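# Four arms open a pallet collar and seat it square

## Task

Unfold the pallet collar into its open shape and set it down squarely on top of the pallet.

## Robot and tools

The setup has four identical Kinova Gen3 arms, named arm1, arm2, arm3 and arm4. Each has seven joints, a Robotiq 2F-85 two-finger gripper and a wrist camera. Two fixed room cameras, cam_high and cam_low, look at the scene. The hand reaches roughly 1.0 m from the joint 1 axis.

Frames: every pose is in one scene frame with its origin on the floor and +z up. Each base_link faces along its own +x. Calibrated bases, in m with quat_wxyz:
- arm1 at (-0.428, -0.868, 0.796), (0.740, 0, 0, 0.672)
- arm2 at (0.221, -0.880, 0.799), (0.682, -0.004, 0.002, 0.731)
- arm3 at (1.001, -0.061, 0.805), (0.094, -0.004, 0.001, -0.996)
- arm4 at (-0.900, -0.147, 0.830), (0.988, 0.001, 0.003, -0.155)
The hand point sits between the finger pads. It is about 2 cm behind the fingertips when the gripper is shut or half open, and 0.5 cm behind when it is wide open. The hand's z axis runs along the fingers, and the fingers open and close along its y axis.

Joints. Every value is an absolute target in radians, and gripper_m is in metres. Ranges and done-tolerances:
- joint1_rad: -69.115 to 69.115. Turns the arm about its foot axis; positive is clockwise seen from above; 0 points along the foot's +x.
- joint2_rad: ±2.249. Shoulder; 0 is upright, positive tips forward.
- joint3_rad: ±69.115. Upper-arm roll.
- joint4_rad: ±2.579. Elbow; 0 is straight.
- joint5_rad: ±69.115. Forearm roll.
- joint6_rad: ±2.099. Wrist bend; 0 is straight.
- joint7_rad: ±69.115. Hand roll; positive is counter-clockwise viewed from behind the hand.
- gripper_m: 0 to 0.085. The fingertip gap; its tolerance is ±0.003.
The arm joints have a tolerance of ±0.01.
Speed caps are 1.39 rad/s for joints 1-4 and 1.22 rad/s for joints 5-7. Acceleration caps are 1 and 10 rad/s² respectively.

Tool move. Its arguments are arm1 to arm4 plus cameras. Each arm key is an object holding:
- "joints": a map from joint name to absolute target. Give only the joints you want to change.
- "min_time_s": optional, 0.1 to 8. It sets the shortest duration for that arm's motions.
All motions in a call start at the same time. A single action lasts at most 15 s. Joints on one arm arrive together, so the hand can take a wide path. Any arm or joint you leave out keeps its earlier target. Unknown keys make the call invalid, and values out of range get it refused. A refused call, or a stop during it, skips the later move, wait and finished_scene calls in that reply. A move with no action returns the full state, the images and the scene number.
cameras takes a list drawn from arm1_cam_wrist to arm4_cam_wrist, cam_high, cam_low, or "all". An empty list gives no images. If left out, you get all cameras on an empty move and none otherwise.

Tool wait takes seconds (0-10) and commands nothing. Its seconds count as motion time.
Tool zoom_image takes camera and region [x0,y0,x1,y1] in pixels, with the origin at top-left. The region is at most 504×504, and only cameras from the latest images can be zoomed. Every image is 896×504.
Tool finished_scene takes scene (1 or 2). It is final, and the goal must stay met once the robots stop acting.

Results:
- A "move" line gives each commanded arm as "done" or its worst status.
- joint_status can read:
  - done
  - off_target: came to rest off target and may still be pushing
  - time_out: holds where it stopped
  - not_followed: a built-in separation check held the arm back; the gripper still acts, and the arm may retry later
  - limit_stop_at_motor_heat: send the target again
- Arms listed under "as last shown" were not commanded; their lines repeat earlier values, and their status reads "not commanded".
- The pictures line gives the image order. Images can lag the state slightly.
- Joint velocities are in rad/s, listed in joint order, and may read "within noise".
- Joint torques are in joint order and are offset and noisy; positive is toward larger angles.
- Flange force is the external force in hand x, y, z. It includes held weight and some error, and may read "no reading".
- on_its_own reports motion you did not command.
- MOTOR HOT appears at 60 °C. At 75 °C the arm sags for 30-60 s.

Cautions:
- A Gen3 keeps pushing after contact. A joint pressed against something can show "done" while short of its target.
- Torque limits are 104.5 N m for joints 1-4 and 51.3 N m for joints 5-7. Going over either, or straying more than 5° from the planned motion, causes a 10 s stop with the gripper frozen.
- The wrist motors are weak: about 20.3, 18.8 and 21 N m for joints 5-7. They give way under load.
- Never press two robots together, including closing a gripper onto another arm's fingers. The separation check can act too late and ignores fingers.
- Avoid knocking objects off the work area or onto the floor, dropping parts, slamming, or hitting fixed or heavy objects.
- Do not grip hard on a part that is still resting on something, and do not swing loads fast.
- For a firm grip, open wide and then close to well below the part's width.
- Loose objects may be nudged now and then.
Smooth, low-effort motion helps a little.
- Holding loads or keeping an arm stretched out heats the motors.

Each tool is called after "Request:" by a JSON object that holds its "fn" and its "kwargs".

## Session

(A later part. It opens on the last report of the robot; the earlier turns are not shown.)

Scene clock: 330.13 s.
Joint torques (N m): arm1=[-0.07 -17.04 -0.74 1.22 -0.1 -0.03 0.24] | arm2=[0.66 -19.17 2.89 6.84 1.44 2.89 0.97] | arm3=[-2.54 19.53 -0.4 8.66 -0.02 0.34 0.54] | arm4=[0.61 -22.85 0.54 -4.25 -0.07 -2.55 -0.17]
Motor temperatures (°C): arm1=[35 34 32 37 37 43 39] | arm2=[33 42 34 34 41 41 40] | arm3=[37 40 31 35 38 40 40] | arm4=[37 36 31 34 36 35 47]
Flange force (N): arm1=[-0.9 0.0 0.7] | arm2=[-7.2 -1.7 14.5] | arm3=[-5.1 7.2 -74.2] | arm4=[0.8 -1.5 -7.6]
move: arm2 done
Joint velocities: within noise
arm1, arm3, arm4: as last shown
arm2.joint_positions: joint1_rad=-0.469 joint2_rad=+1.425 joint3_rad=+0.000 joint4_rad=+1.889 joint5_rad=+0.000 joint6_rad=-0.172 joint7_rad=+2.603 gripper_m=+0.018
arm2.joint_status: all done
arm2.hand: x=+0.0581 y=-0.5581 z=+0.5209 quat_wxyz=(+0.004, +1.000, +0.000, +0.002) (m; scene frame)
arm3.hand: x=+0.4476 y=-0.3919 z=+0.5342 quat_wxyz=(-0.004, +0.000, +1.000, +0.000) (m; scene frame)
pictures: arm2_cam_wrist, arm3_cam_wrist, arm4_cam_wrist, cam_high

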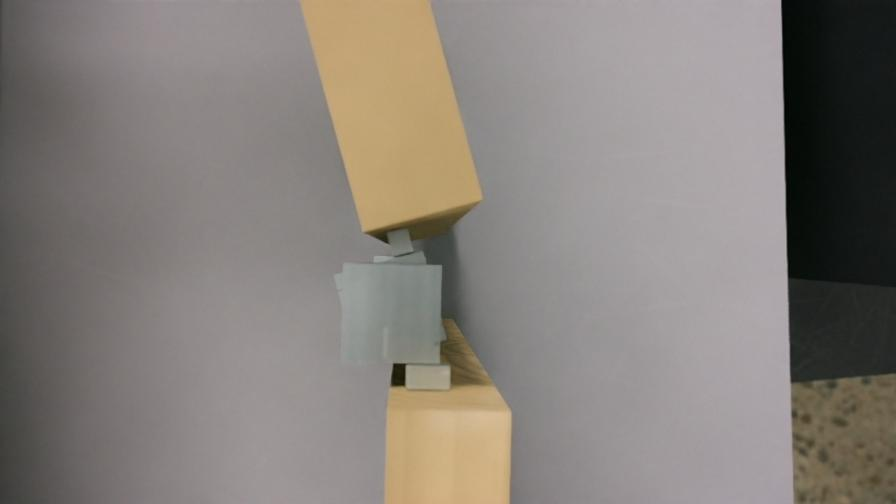

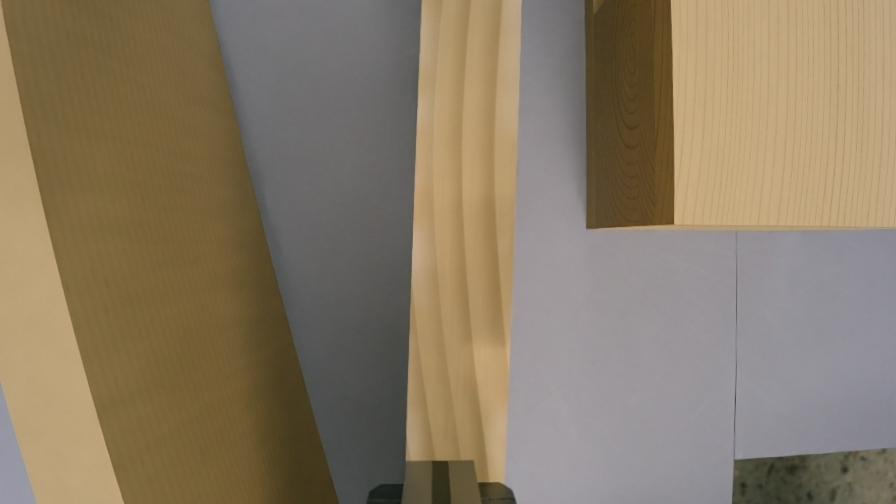

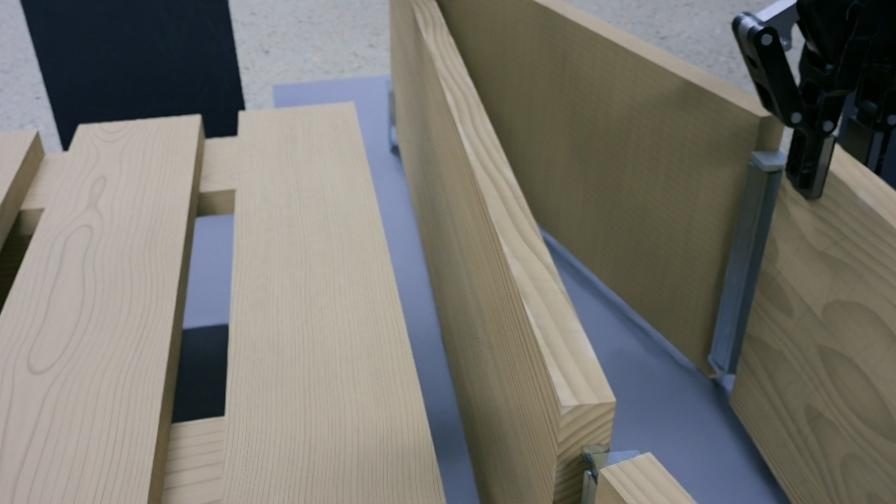

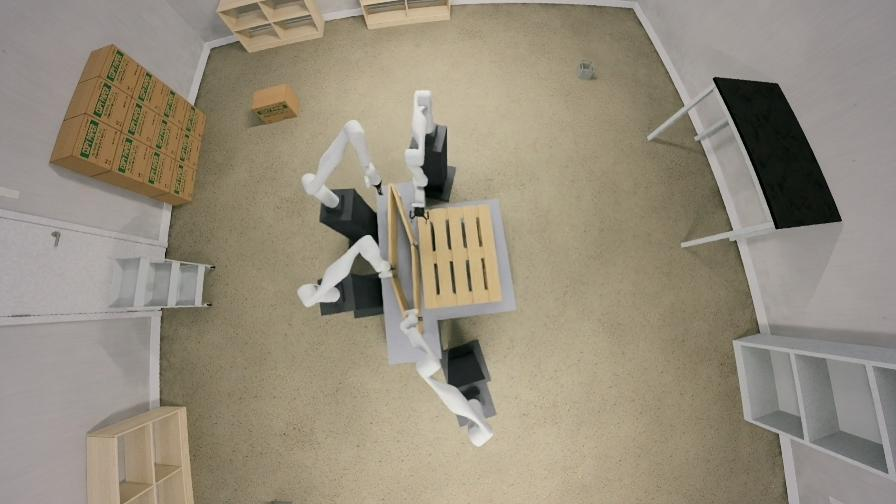

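Request:
{"fn": "move", "kwargs": {"arm1": {"joints": {"joint1_rad": -0.4904, "joint2_rad": 1.0986, "joint4_rad": 2.2006, "joint6_rad": -0.1576, "joint7_rad": -0.3941, "gripper_m": 0.06}, "min_time_s": 2.5}, "arm3": {"joints": {"joint1_rad": -0.391, "joint2_rad": 1.5474, "joint4_rad": 0.8117, "joint6_rad": 0.7825, "joint7_rad": -2.15}, "min_time_s": 1.5}, "arm4": {"joints": {"joint1_rad": 0.1393, "joint2_rad": 1.4247, "joint4_rad": 0.8962, "joint6_rad": 0.8207, "joint7_rad": 5.4129, "gripper_m": 0.06}, "min_time_s": 4}, "cameras": ["arm1_cam_wrist", "arm4_cam_wrist", "arm3_cam_wrist"]}}

Scene clock: 342.73 s.
Joint torques (N m): arm1=[-0.05 -16.78 -0.63 1.54 -0.09 -0.1 0.27] | arm2=[0.11 -19.03 2.18 5.63 1.55 2.26 1.01] | arm3=[-0.73 -25.18 2.11 -6.41 0.62 0.31 0.4] | arm4=[0.63 -27 0.49 -8.78 -0.11 -0.01 -0.17]
Motor temperatures (°C): arm1=[35 34 32 37 37 43 39] | arm2=[33 42 34 34 41 41 40] | arm3=[37 40 31 35 38 40 40] | arm4=[37 36 31 34 36 35 47]
Flange force (N): arm1=[0.1 0.7 0.9] | arm2=[-5.4 -1.2 11.5] | arm3=[-3.6 3.3 -3.1] | arm4=[-9.3 -9.4 -2.9]
move: arm1 done; arm3 done; arm4 done
Joint velocities: within noise
arm1.joint_positions: joint1_rad=-0.490 joint2_rad=+1.099 joint3_rad=+0.000 joint4_rad=+2.201 joint5_rad=+0.000 joint6_rad=-0.158 joint7_rad=-0.394 gripper_m=+0.060
arm1.joint_status: all done
arm1.hand: x=-0.5301 y=-0.5576 z=+0.6499 quat_wxyz=(+0.000, +0.000, -1.000, +0.000) (m; scene frame)
arm2: as last shown
arm2.hand: x=+0.0581 y=-0.5580 z=+0.5209 quat_wxyz=(+0.004, +1.000, +0.000, +0.002) (m; scene frame)
arm3.joint_positions: joint1_rad=-0.391 joint2_rad=+1.547 joint3_rad=+0.000 joint4_rad=+0.812 joint5_rad=+0.000 joint6_rad=+0.782 joint7_rad=-2.150 gripper_m=+0.000
arm3.joint_status: all done
arm3.hand: x=+0.4479 y=-0.3920 z=+0.5692 quat_wxyz=(-0.004, +0.000, +1.000, +0.000) (m; scene frame)
arm4.joint_positions: joint1_rad=+0.139 joint2_rad=+1.425 joint3_rad=+0.000 joint4_rad=+0.896 joint5_rad=+0.000 joint6_rad=+0.821 joint7_rad=+5.413 gripper_m=+0.060
arm4.joint_status: all done
arm4.hand: x=-0.3295 y=-0.4503 z=+0.6469 quat_wxyz=(-0.001, +0.992, +0.125, -0.002) (m; scene frame)
pictures: arm1_cam_wrist, arm3_cam_wrist, arm4_cam_wrist

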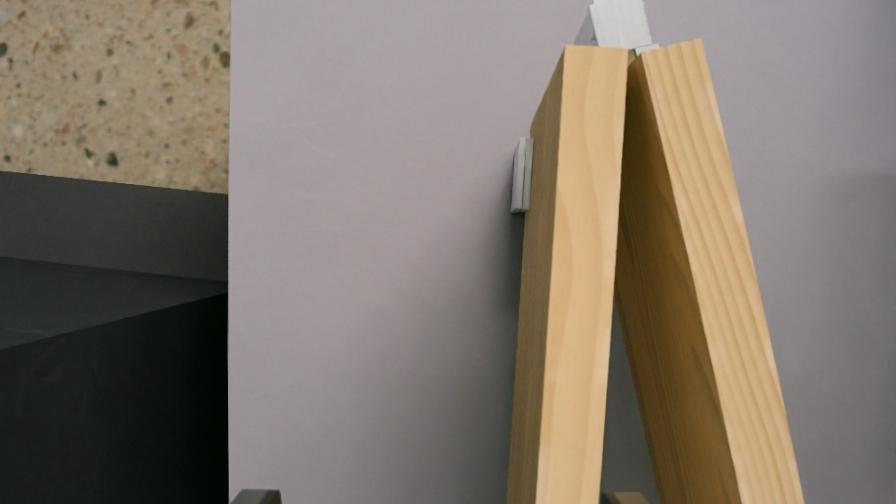

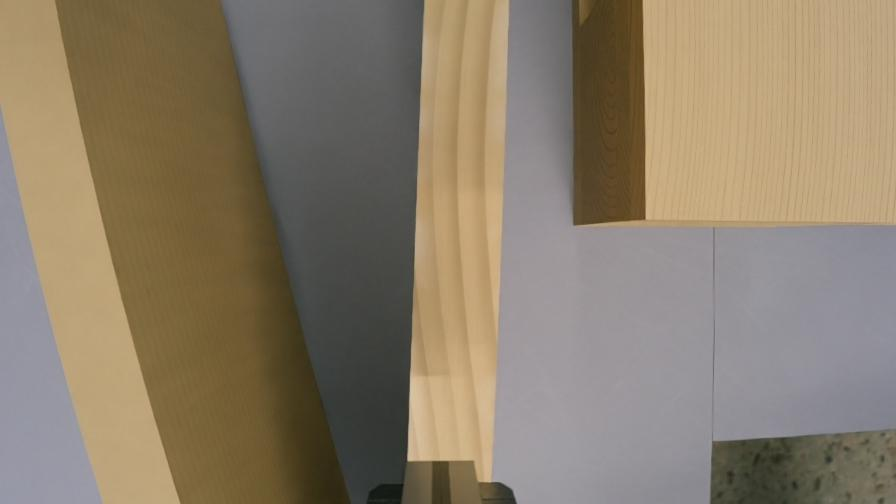

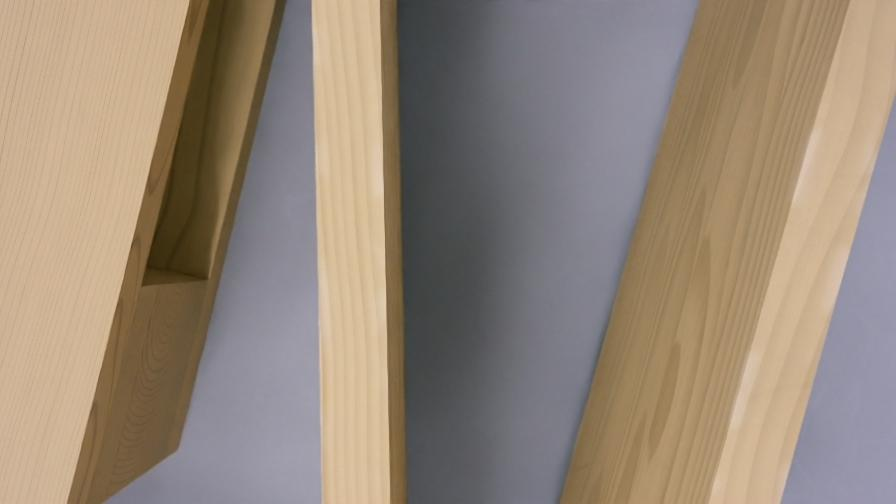

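Request:
{"fn": "zoom_image", "kwargs": {"camera": "arm4_cam_wrist", "region": [500, 0, 896, 504]}}

Request:
{"fn": "zoom_image", "kwargs": {"camera": "arm1_cam_wrist", "region": [480, 0, 820, 504]}}

Scaled by 1.000.

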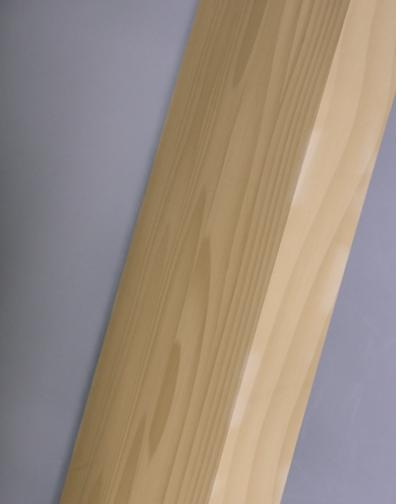

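Scaled by 1.000.

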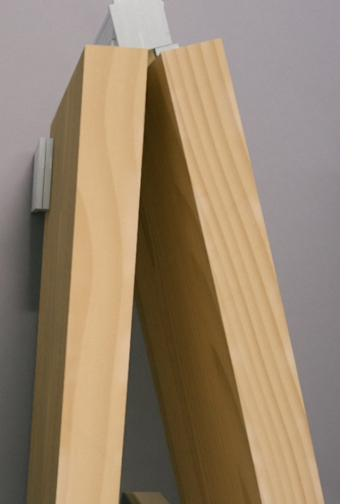

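Request:
{"fn": "move", "kwargs": {"arm3": {"joints": {"joint1_rad": -0.5225, "joint2_rad": 1.4312, "joint4_rad": 1.0122, "joint6_rad": 0.6982, "joint7_rad": -2.0368, "gripper_m": 0.07}, "min_time_s": 2.5}, "arm4": {"joints": {"joint1_rad": 0.104, "joint2_rad": 1.5543, "joint4_rad": 0.8705, "joint6_rad": 0.7168, "joint7_rad": 5.3946, "gripper_m": 0.07}, "min_time_s": 2.5}, "cameras": ["arm3_cam_wrist", "arm4_cam_wrist", "arm1_cam_wrist"]}}

Scene clock: 365.03 s.
Joint torques (N m): arm1=[-0.01 -16.71 -0.77 1.58 -0.02 -0.13 0.3] | arm2=[0.08 -19.02 2.17 5.63 1.56 2.25 1] | arm3=[-0.69 -24.34 2.12 -5.88 0.56 0.36 0.39] | arm4=[0.61 -26.42 0.47 -8 -0.12 0.04 -0.15]
Motor temperatures (°C): arm1=[35 33 32 37 37 42 39] | arm2=[33 41 34 34 41 41 40] | arm3=[37 41 31 35 38 40 40] | arm4=[37 38 31 34 36 35 47]
Flange force (N): arm1=[0.4 0.8 0.7] | arm2=[-5.3 -1.2 11.4] | arm3=[-3.5 2.7 -2.9] | arm4=[-9.3 -9.1 -4.6]
move: arm3 done; arm4 done
Joint velocities: within noise
arm1, arm2: as last shown
arm3.joint_positions: joint1_rad=-0.522 joint2_rad=+1.431 joint3_rad=+0.000 joint4_rad=+1.012 joint5_rad=+0.000 joint6_rad=+0.698 joint7_rad=-2.037 gripper_m=+0.070
arm3.joint_status: all done
arm3.hand: x=+0.5142 y=-0.4460 z=+0.5994 quat_wxyz=(-0.004, -0.122, +0.992, +0.001) (m; scene frame)
arm4.joint_positions: joint1_rad=+0.104 joint2_rad=+1.554 joint3_rad=+0.000 joint4_rad=+0.870 joint5_rad=+0.000 joint6_rad=+0.717 joint7_rad=+5.395 gripper_m=+0.070
arm4.joint_status: all done
arm4.hand: x=-0.3370 y=-0.4222 z=+0.5700 quat_wxyz=(-0.001, +0.991, +0.133, -0.002) (m; scene frame)
pictures: arm1_cam_wrist, arm3_cam_wrist, arm4_cam_wrist

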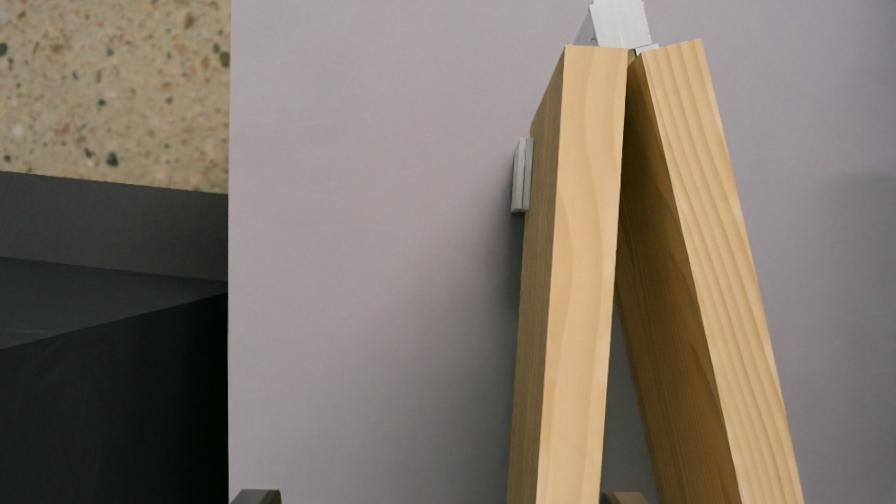

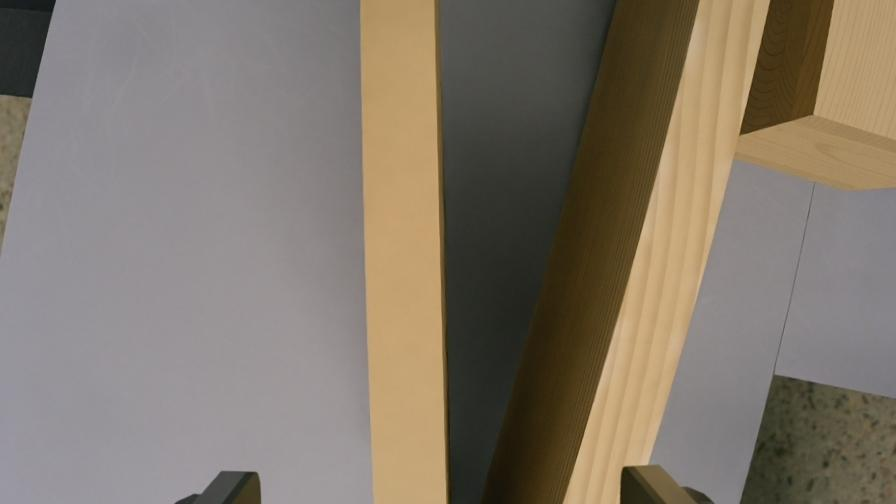

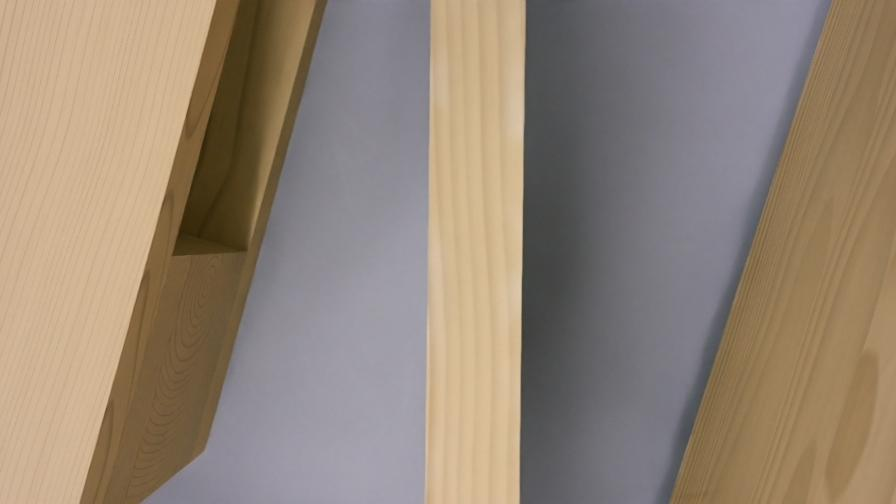

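Request:
{"fn": "move", "kwargs": {"arm3": {"joints":{"joint1_rad":-0.5326,"joint2_rad":1.6209,"joint4_rad":0.8258,"joint6_rad":0.6949,"joint7_rad":-2.0369},"min_time_s":2.5}, "arm4": {"joints":{"joint1_rad":0.1103,"joint2_rad":1.6856,"joint4_rad":0.7145,"joint6_rad":0.7415,"joint7_rad":5.4009},"min_time_s":2.5}, "cameras": ["arm3_cam_wrist","arm4_cam_wrist","arm2_cam_wrist","cam_high"]}}

Scene clock: 376.77 s.
Joint torques (N m): arm1=[0 -16.79 -0.7 1.59 -0.07 -0.04 0.26] | arm2=[-0.04 -19.42 1.86 5.52 1.56 2.13 0.99] | arm3=[0.05 -23.16 2.7 -5.09 0.82 0.58 0.36] | arm4=[0.6 -26.5 0.48 -8.24 -0.1 0 -0.17]
Motor temperatures (°C): arm1=[35 33 32 37 37 42 39] | arm2=[33 41 34 34 41 41 40] | arm3=[37 42 31 35 38 40 40] | arm4=[37 38 31 34 36 35 47]
Flange force (N): arm1=[0.2 0.6 1.1] | arm2=[-5.0 -1.4 12.1] | arm3=[-3.6 1.5 -5.0] | arm4=[-11.0 -10.7 -6.6]
move: arm3 done; arm4 done
Joint velocities: within noise
arm1, arm2: as last shown
arm3.joint_positions: joint1_rad=-0.533 joint2_rad=+1.621 joint3_rad=+0.000 joint4_rad=+0.826 joint5_rad=+0.000 joint6_rad=+0.695 joint7_rad=-2.037 gripper_m=+0.070
arm3.joint_status: all done
arm3.hand: x=+0.5153 y=-0.4527 z=+0.5191 quat_wxyz=(-0.004, -0.127, +0.992, +0.001) (m; scene frame)
arm4.joint_positions: joint1_rad=+0.110 joint2_rad=+1.686 joint3_rad=+0.000 joint4_rad=+0.714 joint5_rad=+0.000 joint6_rad=+0.741 joint7_rad=+5.401 gripper_m=+0.070
arm4.joint_status: all done
arm4.hand: x=-0.3362 y=-0.4269 z=+0.5200 quat_wxyz=(-0.001, +0.991, +0.133, -0.002) (m; scene frame)
pictures: arm2_cam_wrist, arm3_cam_wrist, arm4_cam_wrist, cam_high

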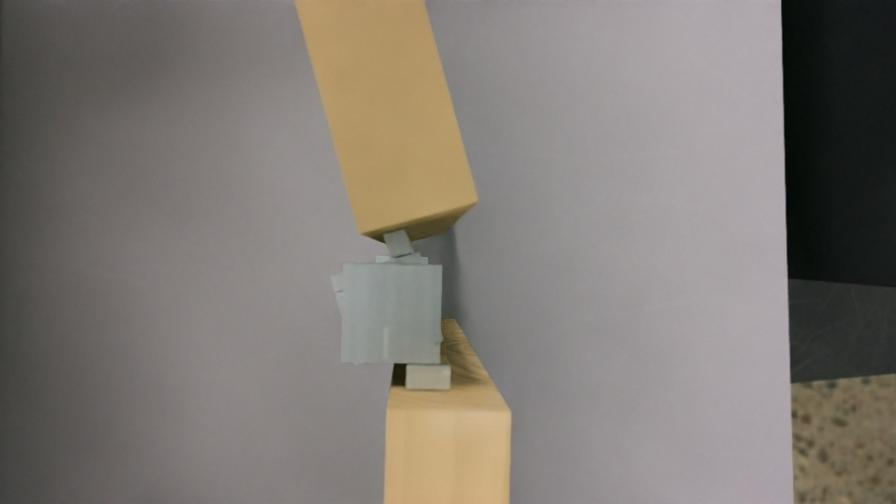

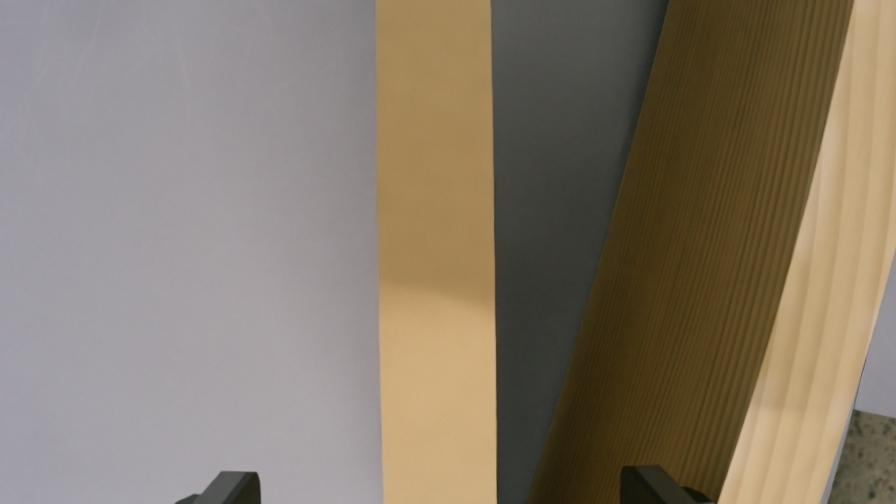

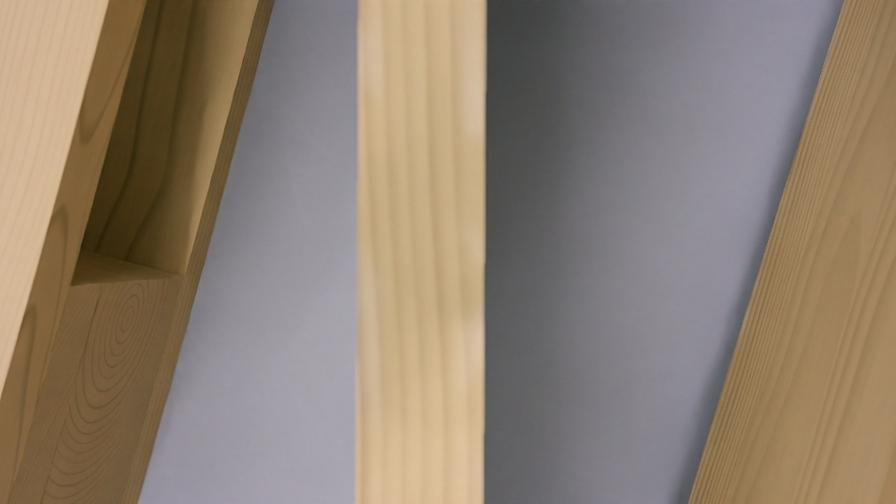

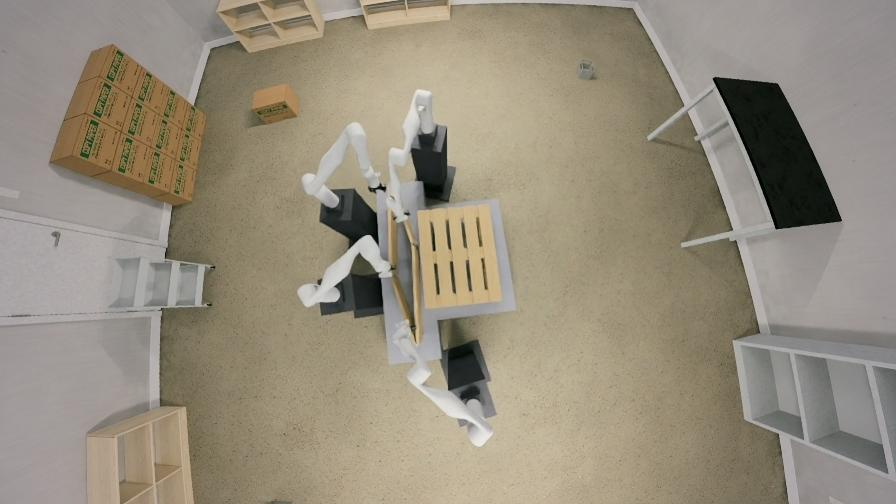

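Request:
{"fn": "move", "kwargs": {"cameras": ["arm1_cam_wrist","cam_low"]}}

Request:
{"fn": "zoom_image", "kwargs": {"camera": "cam_low", "region": [440, 150, 700, 300]}}

Scene clock: 381.77 s.
Joint torques (N m): arm1=[-0.15 -16.66 -0.76 1.54 -0.09 -0.13 0.27] | arm2=[-0.07 -19.45 1.9 5.52 1.57 2.14 0.99] | arm3=[0.08 -23.03 2.76 -5.18 0.79 0.61 0.38] | arm4=[0.61 -26.54 0.5 -8.21 -0.09 0 -0.16]
Motor temperatures (°C): arm1=[35 33 32 37 37 42 39] | arm2=[33 41 34 34 41 41 40] | arm3=[37 42 31 35 38 40 40] | arm4=[37 38 31 34 36 35 47]
Flange force (N): arm1=[-0.2 1.0 0.5] | arm2=[-4.9 -1.4 12.2] | arm3=[-4.4 1.8 -5.6] | arm4=[-10.8 -10.5 -6.4]
Joint velocities: within noise
arm1.joint_positions: joint1_rad=-0.490 joint2_rad=+1.099 joint3_rad=+0.000 joint4_rad=+2.201 joint5_rad=+0.000 joint6_rad=-0.158 joint7_rad=-0.394 gripper_m=+0.060
arm1.joint_status: not commanded
arm1.hand: x=-0.5301 y=-0.5576 z=+0.6499 quat_wxyz=(+0.000, +0.000, -1.000, +0.000) (m; scene frame)
arm2.joint_positions: joint1_rad=-0.469 joint2_rad=+1.425 joint3_rad=+0.000 joint4_rad=+1.889 joint5_rad=+0.000 joint6_rad=-0.172 joint7_rad=+2.603 gripper_m=+0.018
arm2.joint_status: not commanded
arm2.hand: x=+0.0581 y=-0.5580 z=+0.5209 quat_wxyz=(+0.004, +1.000, +0.000, +0.002) (m; scene frame)
arm3.joint_positions: joint1_rad=-0.533 joint2_rad=+1.621 joint3_rad=+0.000 joint4_rad=+0.826 joint5_rad=+0.000 joint6_rad=+0.695 joint7_rad=-2.037 gripper_m=+0.070
arm3.joint_status: all done
arm3.hand: x=+0.5153 y=-0.4526 z=+0.5191 quat_wxyz=(-0.004, -0.127, +0.992, +0.001) (m; scene frame)
arm4.joint_positions: joint1_rad=+0.110 joint2_rad=+1.686 joint3_rad=+0.000 joint4_rad=+0.714 joint5_rad=+0.000 joint6_rad=+0.741 joint7_rad=+5.401 gripper_m=+0.070
arm4.joint_status: all done
arm4.hand: x=-0.3362 y=-0.4269 z=+0.5200 quat_wxyz=(-0.001, +0.991, +0.133, -0.002) (m; scene frame)
pictures: arm1_cam_wrist, cam_low

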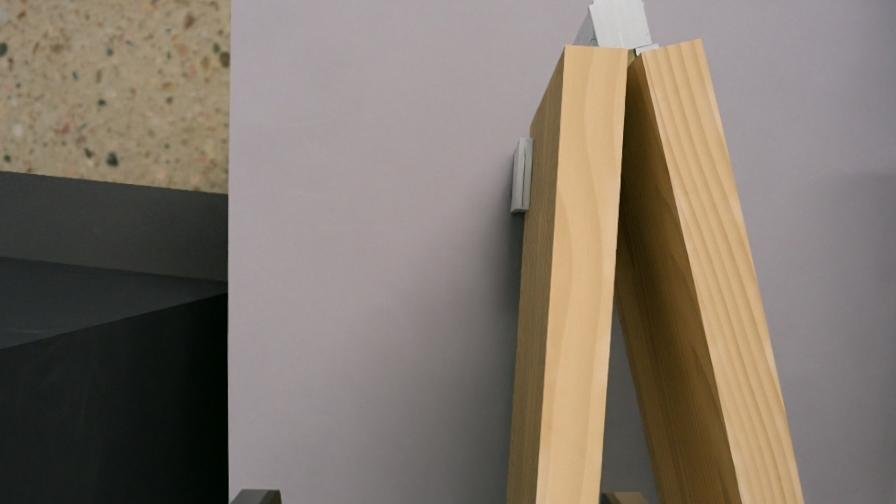

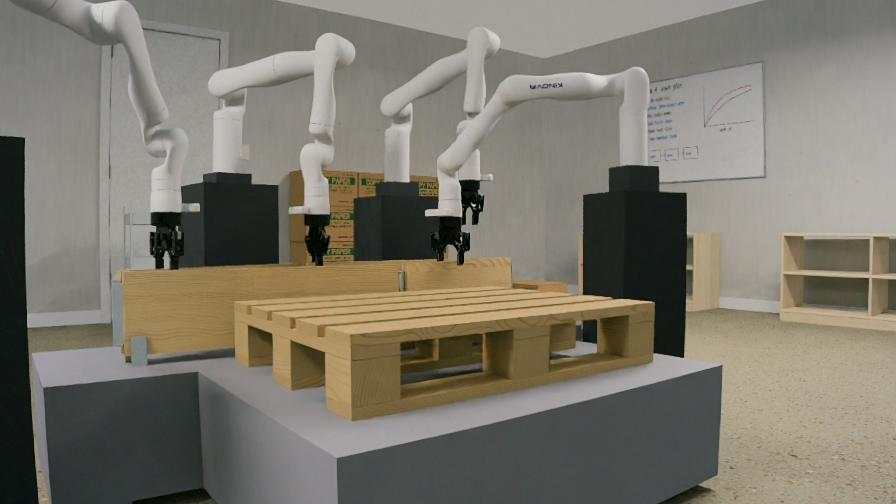

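Scaled by 1.938 from the camera's 896x504 image, which has a finer 1280x720 frame.

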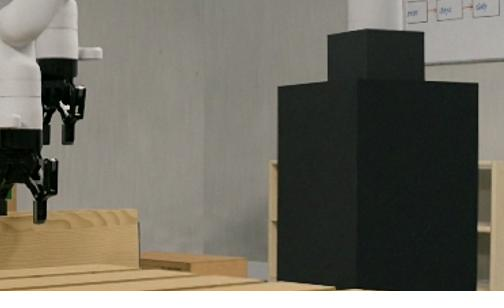

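Request:
{"fn": "zoom_image", "kwargs": {"camera": "cam_low", "region": [410, 210, 530, 300]}}

Request:
{"fn": "zoom_image", "kwargs": {"camera": "cam_low", "region": [110, 200, 250, 300]}}

Scaled by 4.200 from the camera's 896x504 image, which has a finer 1280x720 frame.

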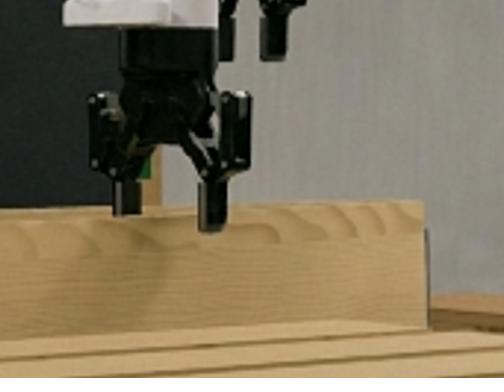

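Scaled by 3.600 from the camera's 896x504 image, which has a finer 1280x720 frame.

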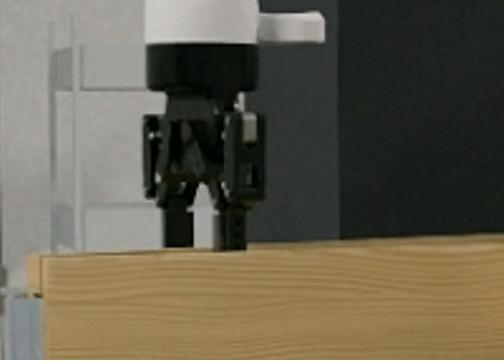

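Request:
{"fn": "move", "kwargs": {"arm3": {"joints":{"gripper_m":0.005}}, "arm4": {"joints":{"gripper_m":0.005}}, "cameras": ["arm3_cam_wrist","arm4_cam_wrist"]}}

Scene clock: 386.37 s.
Joint torques (N m): arm1=[-0.1 -16.73 -0.78 1.55 -0.07 -0.11 0.26] | arm2=[-0.12 -19.73 1.25 5.01 1.2 1.92 0.63] | arm3=[-0.85 -21.41 1.5 -4.82 0.2 0.34 0.23] | arm4=[3.58 -22.58 3.3 -6.62 1.45 0.08 0.02]
Motor temperatures (°C): arm1=[35 33 32 37 37 42 39] | arm2=[33 41 34 34 41 41 40] | arm3=[37 42 31 35 38 40 40] | arm4=[37 38 31 34 36 35 47]
Flange force (N): arm1=[-0.1 0.9 0.7] | arm2=[-3.4 -1.2 11.8] | arm3=[-3.6 3.3 -8.6] | arm4=[-6.4 -13.4 -11.9]
move: arm3 off_target; arm4 off_target
Joint velocities: within noise
arm1, arm2: as last shown
arm3.joint_positions: joint1_rad=-0.533 joint2_rad=+1.621 joint3_rad=+0.000 joint4_rad=+0.826 joint5_rad=+0.000 joint6_rad=+0.695 joint7_rad=-2.037 gripper_m=+0.018
arm3.joint_status: gripper_m off_target (ended at +0.018, target +0.005)
arm3.hand: x=+0.5153 y=-0.4526 z=+0.5191 quat_wxyz=(-0.004, -0.127, +0.992, +0.001) (m; scene frame)
arm4.joint_positions: joint1_rad=+0.110 joint2_rad=+1.686 joint3_rad=+0.000 joint4_rad=+0.714 joint5_rad=+0.000 joint6_rad=+0.741 joint7_rad=+5.401 gripper_m=+0.018
arm4.joint_status: gripper_m off_target (ended at +0.018, target +0.005)
arm4.hand: x=-0.3361 y=-0.4269 z=+0.5200 quat_wxyz=(-0.001, +0.991, +0.133, -0.002) (m; scene frame)
pictures: arm3_cam_wrist, arm4_cam_wrist

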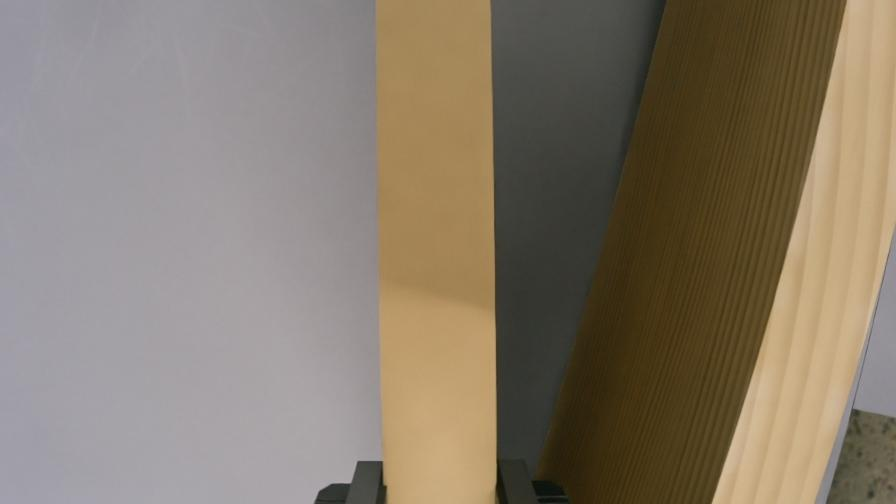

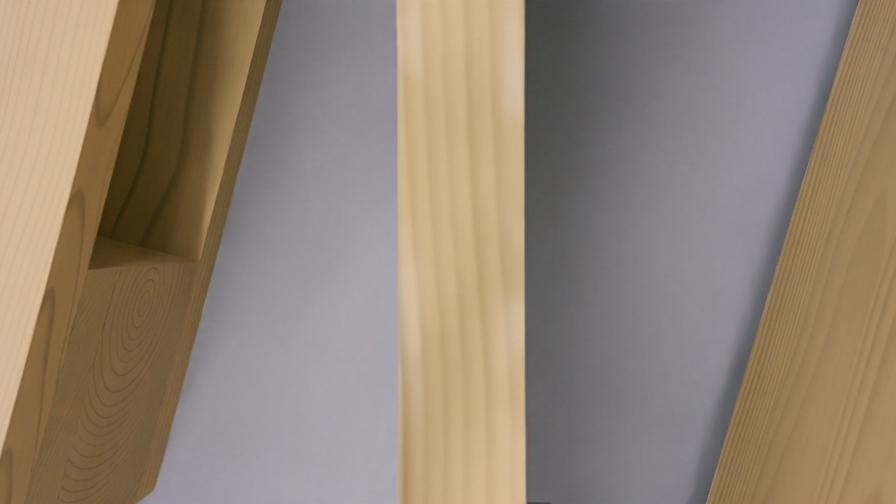

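Request:
{"fn": "move", "kwargs": {"arm2": {"joints":{"joint2_rad":1.3681,"joint4_rad":1.9260,"joint6_rad":-0.1526},"min_time_s":2}, "arm3": {"joints":{"joint2_rad":1.5691,"joint4_rad":0.8727,"joint6_rad":0.6998},"min_time_s":2}, "arm4": {"joints":{"joint2_rad":1.6317,"joint4_rad":0.7691,"joint6_rad":0.7408},"min_time_s":2}, "cameras": ["cam_low","arm1_cam_wrist"]}}

Scene clock: 407.40 s.
Joint torques (N m): arm1=[-0.1 -16.74 -0.74 1.62 -0.08 -0.09 0.25] | arm2=[-1 -26.2 -0.23 1.14 1.09 -0.29 0.33] | arm3=[-0.23 -34.35 3.24 -9.65 1.03 -0.11 0.46] | arm4=[-1.14 -42.71 -0.54 -14.62 -0.52 -0.37 0.12]
Motor temperatures (°C): arm1=[35 33 32 37 37 42 39] | arm2=[33 41 34 34 41 40 40] | arm3=[37 42 31 35 38 40 40] | arm4=[37 39 31 34 36 35 47]
Flange force (N): arm1=[0.0 1.0 0.9] | arm2=[1.9 2.3 19.7] | arm3=[-5.8 2.8 10.9] | arm4=[-15.6 -11.7 17.2]
move: arm2 done; arm3 done; arm4 done
Joint velocities: within noise
arm1: as last shown
arm2.joint_positions: joint1_rad=-0.469 joint2_rad=+1.368 joint3_rad=+0.000 joint4_rad=+1.926 joint5_rad=+0.000 joint6_rad=-0.153 joint7_rad=+2.603 gripper_m=+0.018
arm2.joint_status: all done
arm2.hand: x=+0.0570 y=-0.5562 z=+0.5435 quat_wxyz=(+0.004, +1.000, +0.000, +0.002) (m; scene frame)
arm3.joint_positions: joint1_rad=-0.533 joint2_rad=+1.569 joint3_rad=+0.000 joint4_rad=+0.873 joint5_rad=+0.000 joint6_rad=+0.700 joint7_rad=-2.037 gripper_m=+0.018
arm3.joint_status: all done
arm3.hand: x=+0.5142 y=-0.4538 z=+0.5419 quat_wxyz=(-0.004, -0.127, +0.992, +0.001) (m; scene frame)
arm4.joint_positions: joint1_rad=+0.110 joint2_rad=+1.632 joint3_rad=+0.000 joint4_rad=+0.769 joint5_rad=+0.000 joint6_rad=+0.741 joint7_rad=+5.401 gripper_m=+0.018
arm4.joint_status: all done
arm4.hand: x=-0.3344 y=-0.4277 z=+0.5425 quat_wxyz=(-0.001, +0.991, +0.133, -0.002) (m; scene frame)
pictures: arm1_cam_wrist, cam_low

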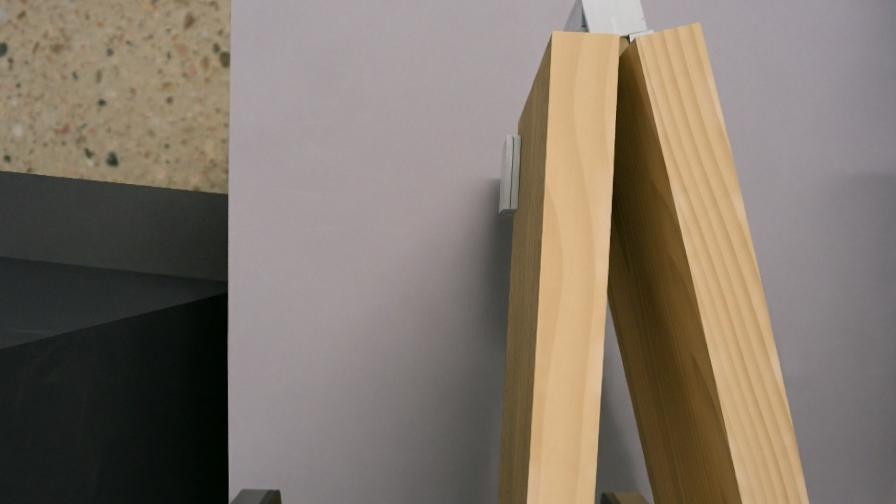

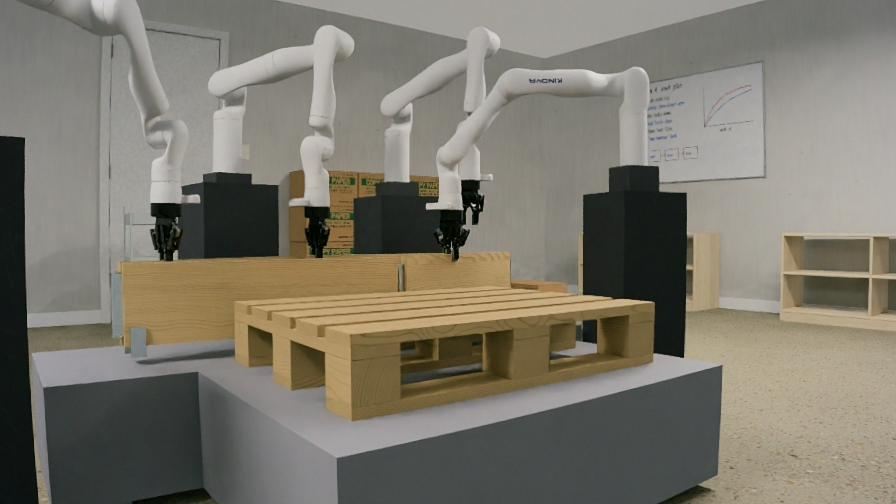

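Request:
{"fn": "move", "kwargs": {"arm2": {"joints":{"joint2_rad":1.1973,"joint4_rad":2.0376,"joint6_rad":-0.0934},"min_time_s":3}, "arm3": {"joints":{"joint2_rad":1.4136,"joint4_rad":1.0136,"joint6_rad":0.7144},"min_time_s":3}, "arm4": {"joints":{"joint2_rad":1.4700,"joint4_rad":0.9328,"joint6_rad":0.7388},"min_time_s":3}, "cameras": ["cam_low"]}}

Scene clock: 411.87 s.
Joint torques (N m): arm1=[-0.07 -16.8 -0.8 1.58 -0.07 -0.14 0.31] | arm2=[-1.4 -23.32 -0.93 0.24 1.14 -0.28 0.43] | arm3=[-1.08 -34.8 2.02 -9.2 0.26 0.43 0.15] | arm4=[-0.37 -42.85 0.28 -13.73 -0.05 0.34 0.13]
Motor temperatures (°C): arm1=[35 33 32 37 37 42 39] | arm2=[33 42 34 34 41 40 40] | arm3=[37 43 31 35 38 40 40] | arm4=[37 39 31 34 36 35 47]
Flange force (N): arm1=[0.1 0.9 0.9] | arm2=[2.5 1.4 13.8] | arm3=[-2.1 3.2 14.4] | arm4=[-10.7 -9.0 22.4]
move: arm2 done; arm3 done; arm4 done
Joint velocities: within noise
arm1: as last shown
arm2.joint_positions: joint1_rad=-0.469 joint2_rad=+1.197 joint3_rad=+0.000 joint4_rad=+2.038 joint5_rad=+0.000 joint6_rad=-0.093 joint7_rad=+2.603 gripper_m=+0.018
arm2.joint_status: all done
arm2.hand: x=+0.0578 y=-0.5573 z=+0.6100 quat_wxyz=(+0.004, +1.000, +0.000, +0.002) (m; scene frame)
arm3.joint_positions: joint1_rad=-0.533 joint2_rad=+1.414 joint3_rad=+0.000 joint4_rad=+1.014 joint5_rad=+0.000 joint6_rad=+0.714 joint7_rad=-2.037 gripper_m=+0.018
arm3.joint_status: all done
arm3.hand: x=+0.5161 y=-0.4527 z=+0.6100 quat_wxyz=(-0.004, -0.127, +0.992, +0.001) (m; scene frame)
arm4.joint_positions: joint1_rad=+0.110 joint2_rad=+1.470 joint3_rad=+0.000 joint4_rad=+0.933 joint5_rad=+0.000 joint6_rad=+0.739 joint7_rad=+5.401 gripper_m=+0.018
arm4.joint_status: all done
arm4.hand: x=-0.3357 y=-0.4270 z=+0.6100 quat_wxyz=(-0.001, +0.991, +0.133, -0.002) (m; scene frame)
pictures: cam_low

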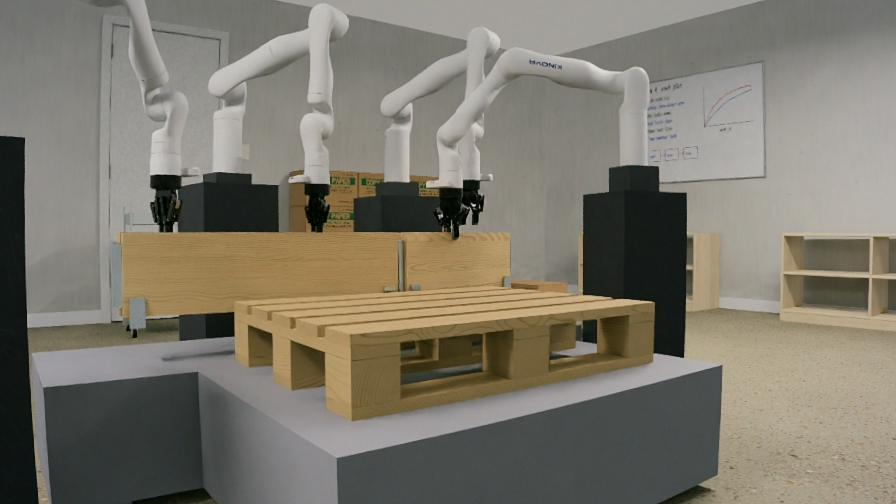

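Request:
{"fn": "move", "kwargs": {"arm1": {"joints":{"joint1_rad":-0.5466,"joint2_rad":0.4527,"joint4_rad":2.3598,"joint6_rad":0.3292,"joint7_rad":-0.4503},"min_time_s":2}, "arm2": {"joints":{"joint2_rad":0.9654,"joint4_rad":2.1237,"joint6_rad":0.0524},"min_time_s":3.5}, "arm3": {"joints":{"joint2_rad":1.2444,"joint4_rad":1.1087,"joint6_rad":0.7886},"min_time_s":3.5}, "arm4": {"joints":{"joint2_rad":1.2961,"joint4_rad":1.0463,"joint6_rad":0.7992},"min_time_s":3.5}, "cameras": ["arm2_cam_wrist","arm3_cam_wrist","arm4_cam_wrist","arm1_cam_wrist"]}}

Scene clock: 417.63 s.
Joint torques (N m): arm1=[-0.06 -11.96 -0.89 -2.75 -0.09 -0.16 0.26] | arm2=[-2.07 -22.7 -2.02 -1.89 1.05 -0.3 0.45] | arm3=[-0.42 -34.69 2.77 -10.33 0.58 0.22 0.18] | arm4=[-1.23 -43.39 -0.61 -15.79 -0.46 -0.36 0.13]
Motor temperatures (°C): arm1=[35 33 32 37 37 42 39] | arm2=[33 42 34 34 41 40 40] | arm3=[37 44 31 35 38 40 40] | arm4=[37 40 31 34 36 35 47]
Flange force (N): arm1=[1.3 0.6 0.2] | arm2=[4.4 0.9 14.8] | arm3=[-3.2 2.5 14.8] | arm4=[-13.2 -9.4 24.1]
move: arm1 done; arm2 done; arm3 done; arm4 done
Joint velocities: within noise
arm1.joint_positions: joint1_rad=-0.547 joint2_rad=+0.453 joint3_rad=+0.000 joint4_rad=+2.360 joint5_rad=+0.000 joint6_rad=+0.329 joint7_rad=-0.450 gripper_m=+0.060
arm1.joint_status: all done
arm1.hand: x=-0.5302 y=-0.5997 z=+0.8499 quat_wxyz=(+0.000, +0.000, -1.000, +0.000) (m; scene frame)
arm2.joint_positions: joint1_rad=-0.469 joint2_rad=+0.965 joint3_rad=+0.000 joint4_rad=+2.124 joint5_rad=+0.000 joint6_rad=+0.052 joint7_rad=+2.603 gripper_m=+0.018
arm2.joint_status: all done
arm2.hand: x=+0.0574 y=-0.5566 z=+0.6950 quat_wxyz=(+0.004, +1.000, +0.000, +0.002) (m; scene frame)
arm3.joint_positions: joint1_rad=-0.533 joint2_rad=+1.244 joint3_rad=+0.000 joint4_rad=+1.109 joint5_rad=+0.000 joint6_rad=+0.789 joint7_rad=-2.037 gripper_m=+0.018
arm3.joint_status: all done
arm3.hand: x=+0.5168 y=-0.4528 z=+0.6949 quat_wxyz=(-0.004, -0.127, +0.992, +0.001) (m; scene frame)
arm4.joint_positions: joint1_rad=+0.110 joint2_rad=+1.296 joint3_rad=+0.000 joint4_rad=+1.046 joint5_rad=+0.000 joint6_rad=+0.799 joint7_rad=+5.401 gripper_m=+0.018
arm4.joint_status: all done
arm4.hand: x=-0.3353 y=-0.4272 z=+0.6950 quat_wxyz=(-0.001, +0.991, +0.133, -0.002) (m; scene frame)
pictures: arm1_cam_wrist, arm2_cam_wrist, arm3_cam_wrist, arm4_cam_wrist

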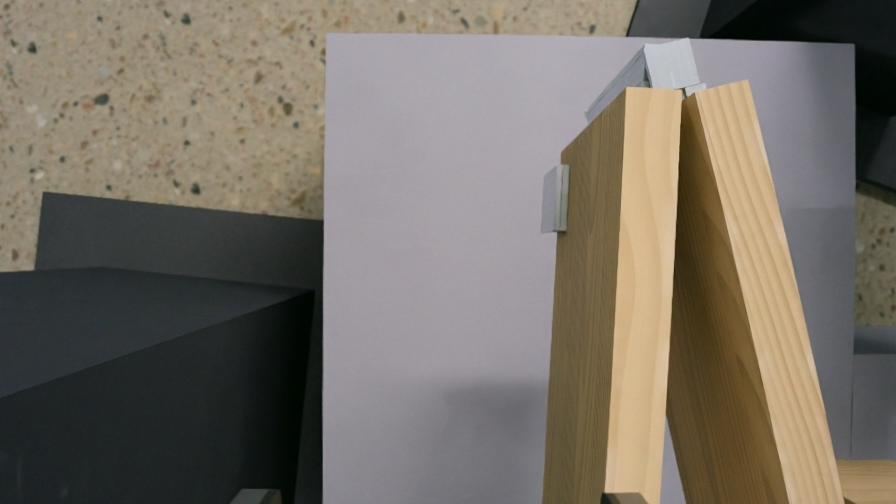

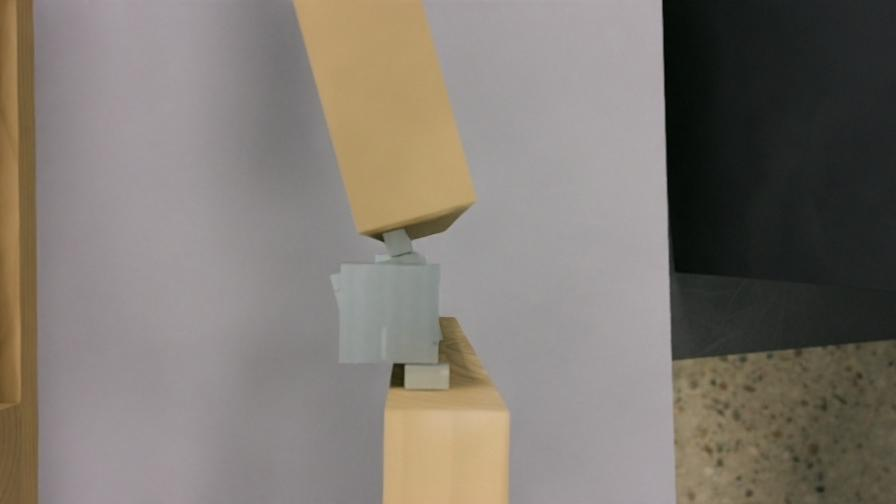

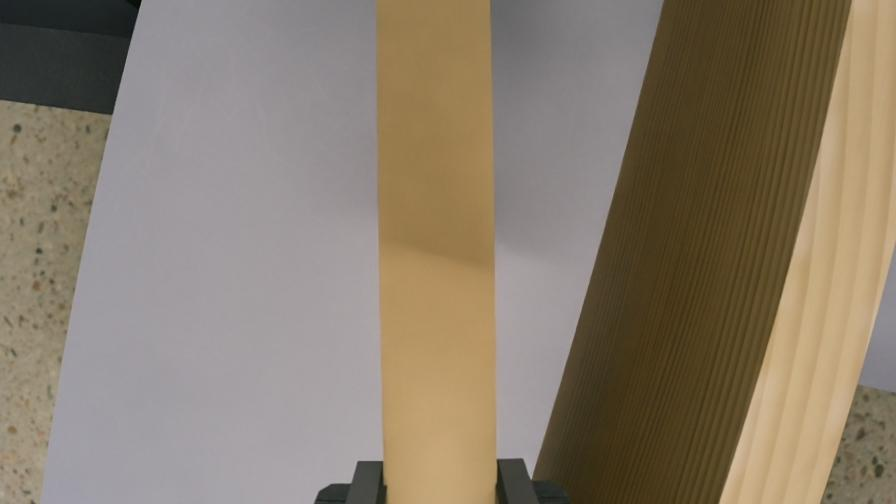

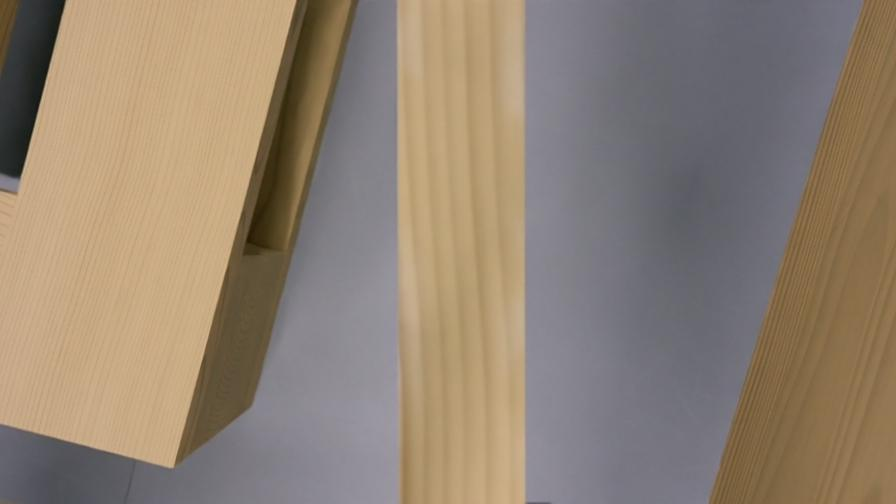

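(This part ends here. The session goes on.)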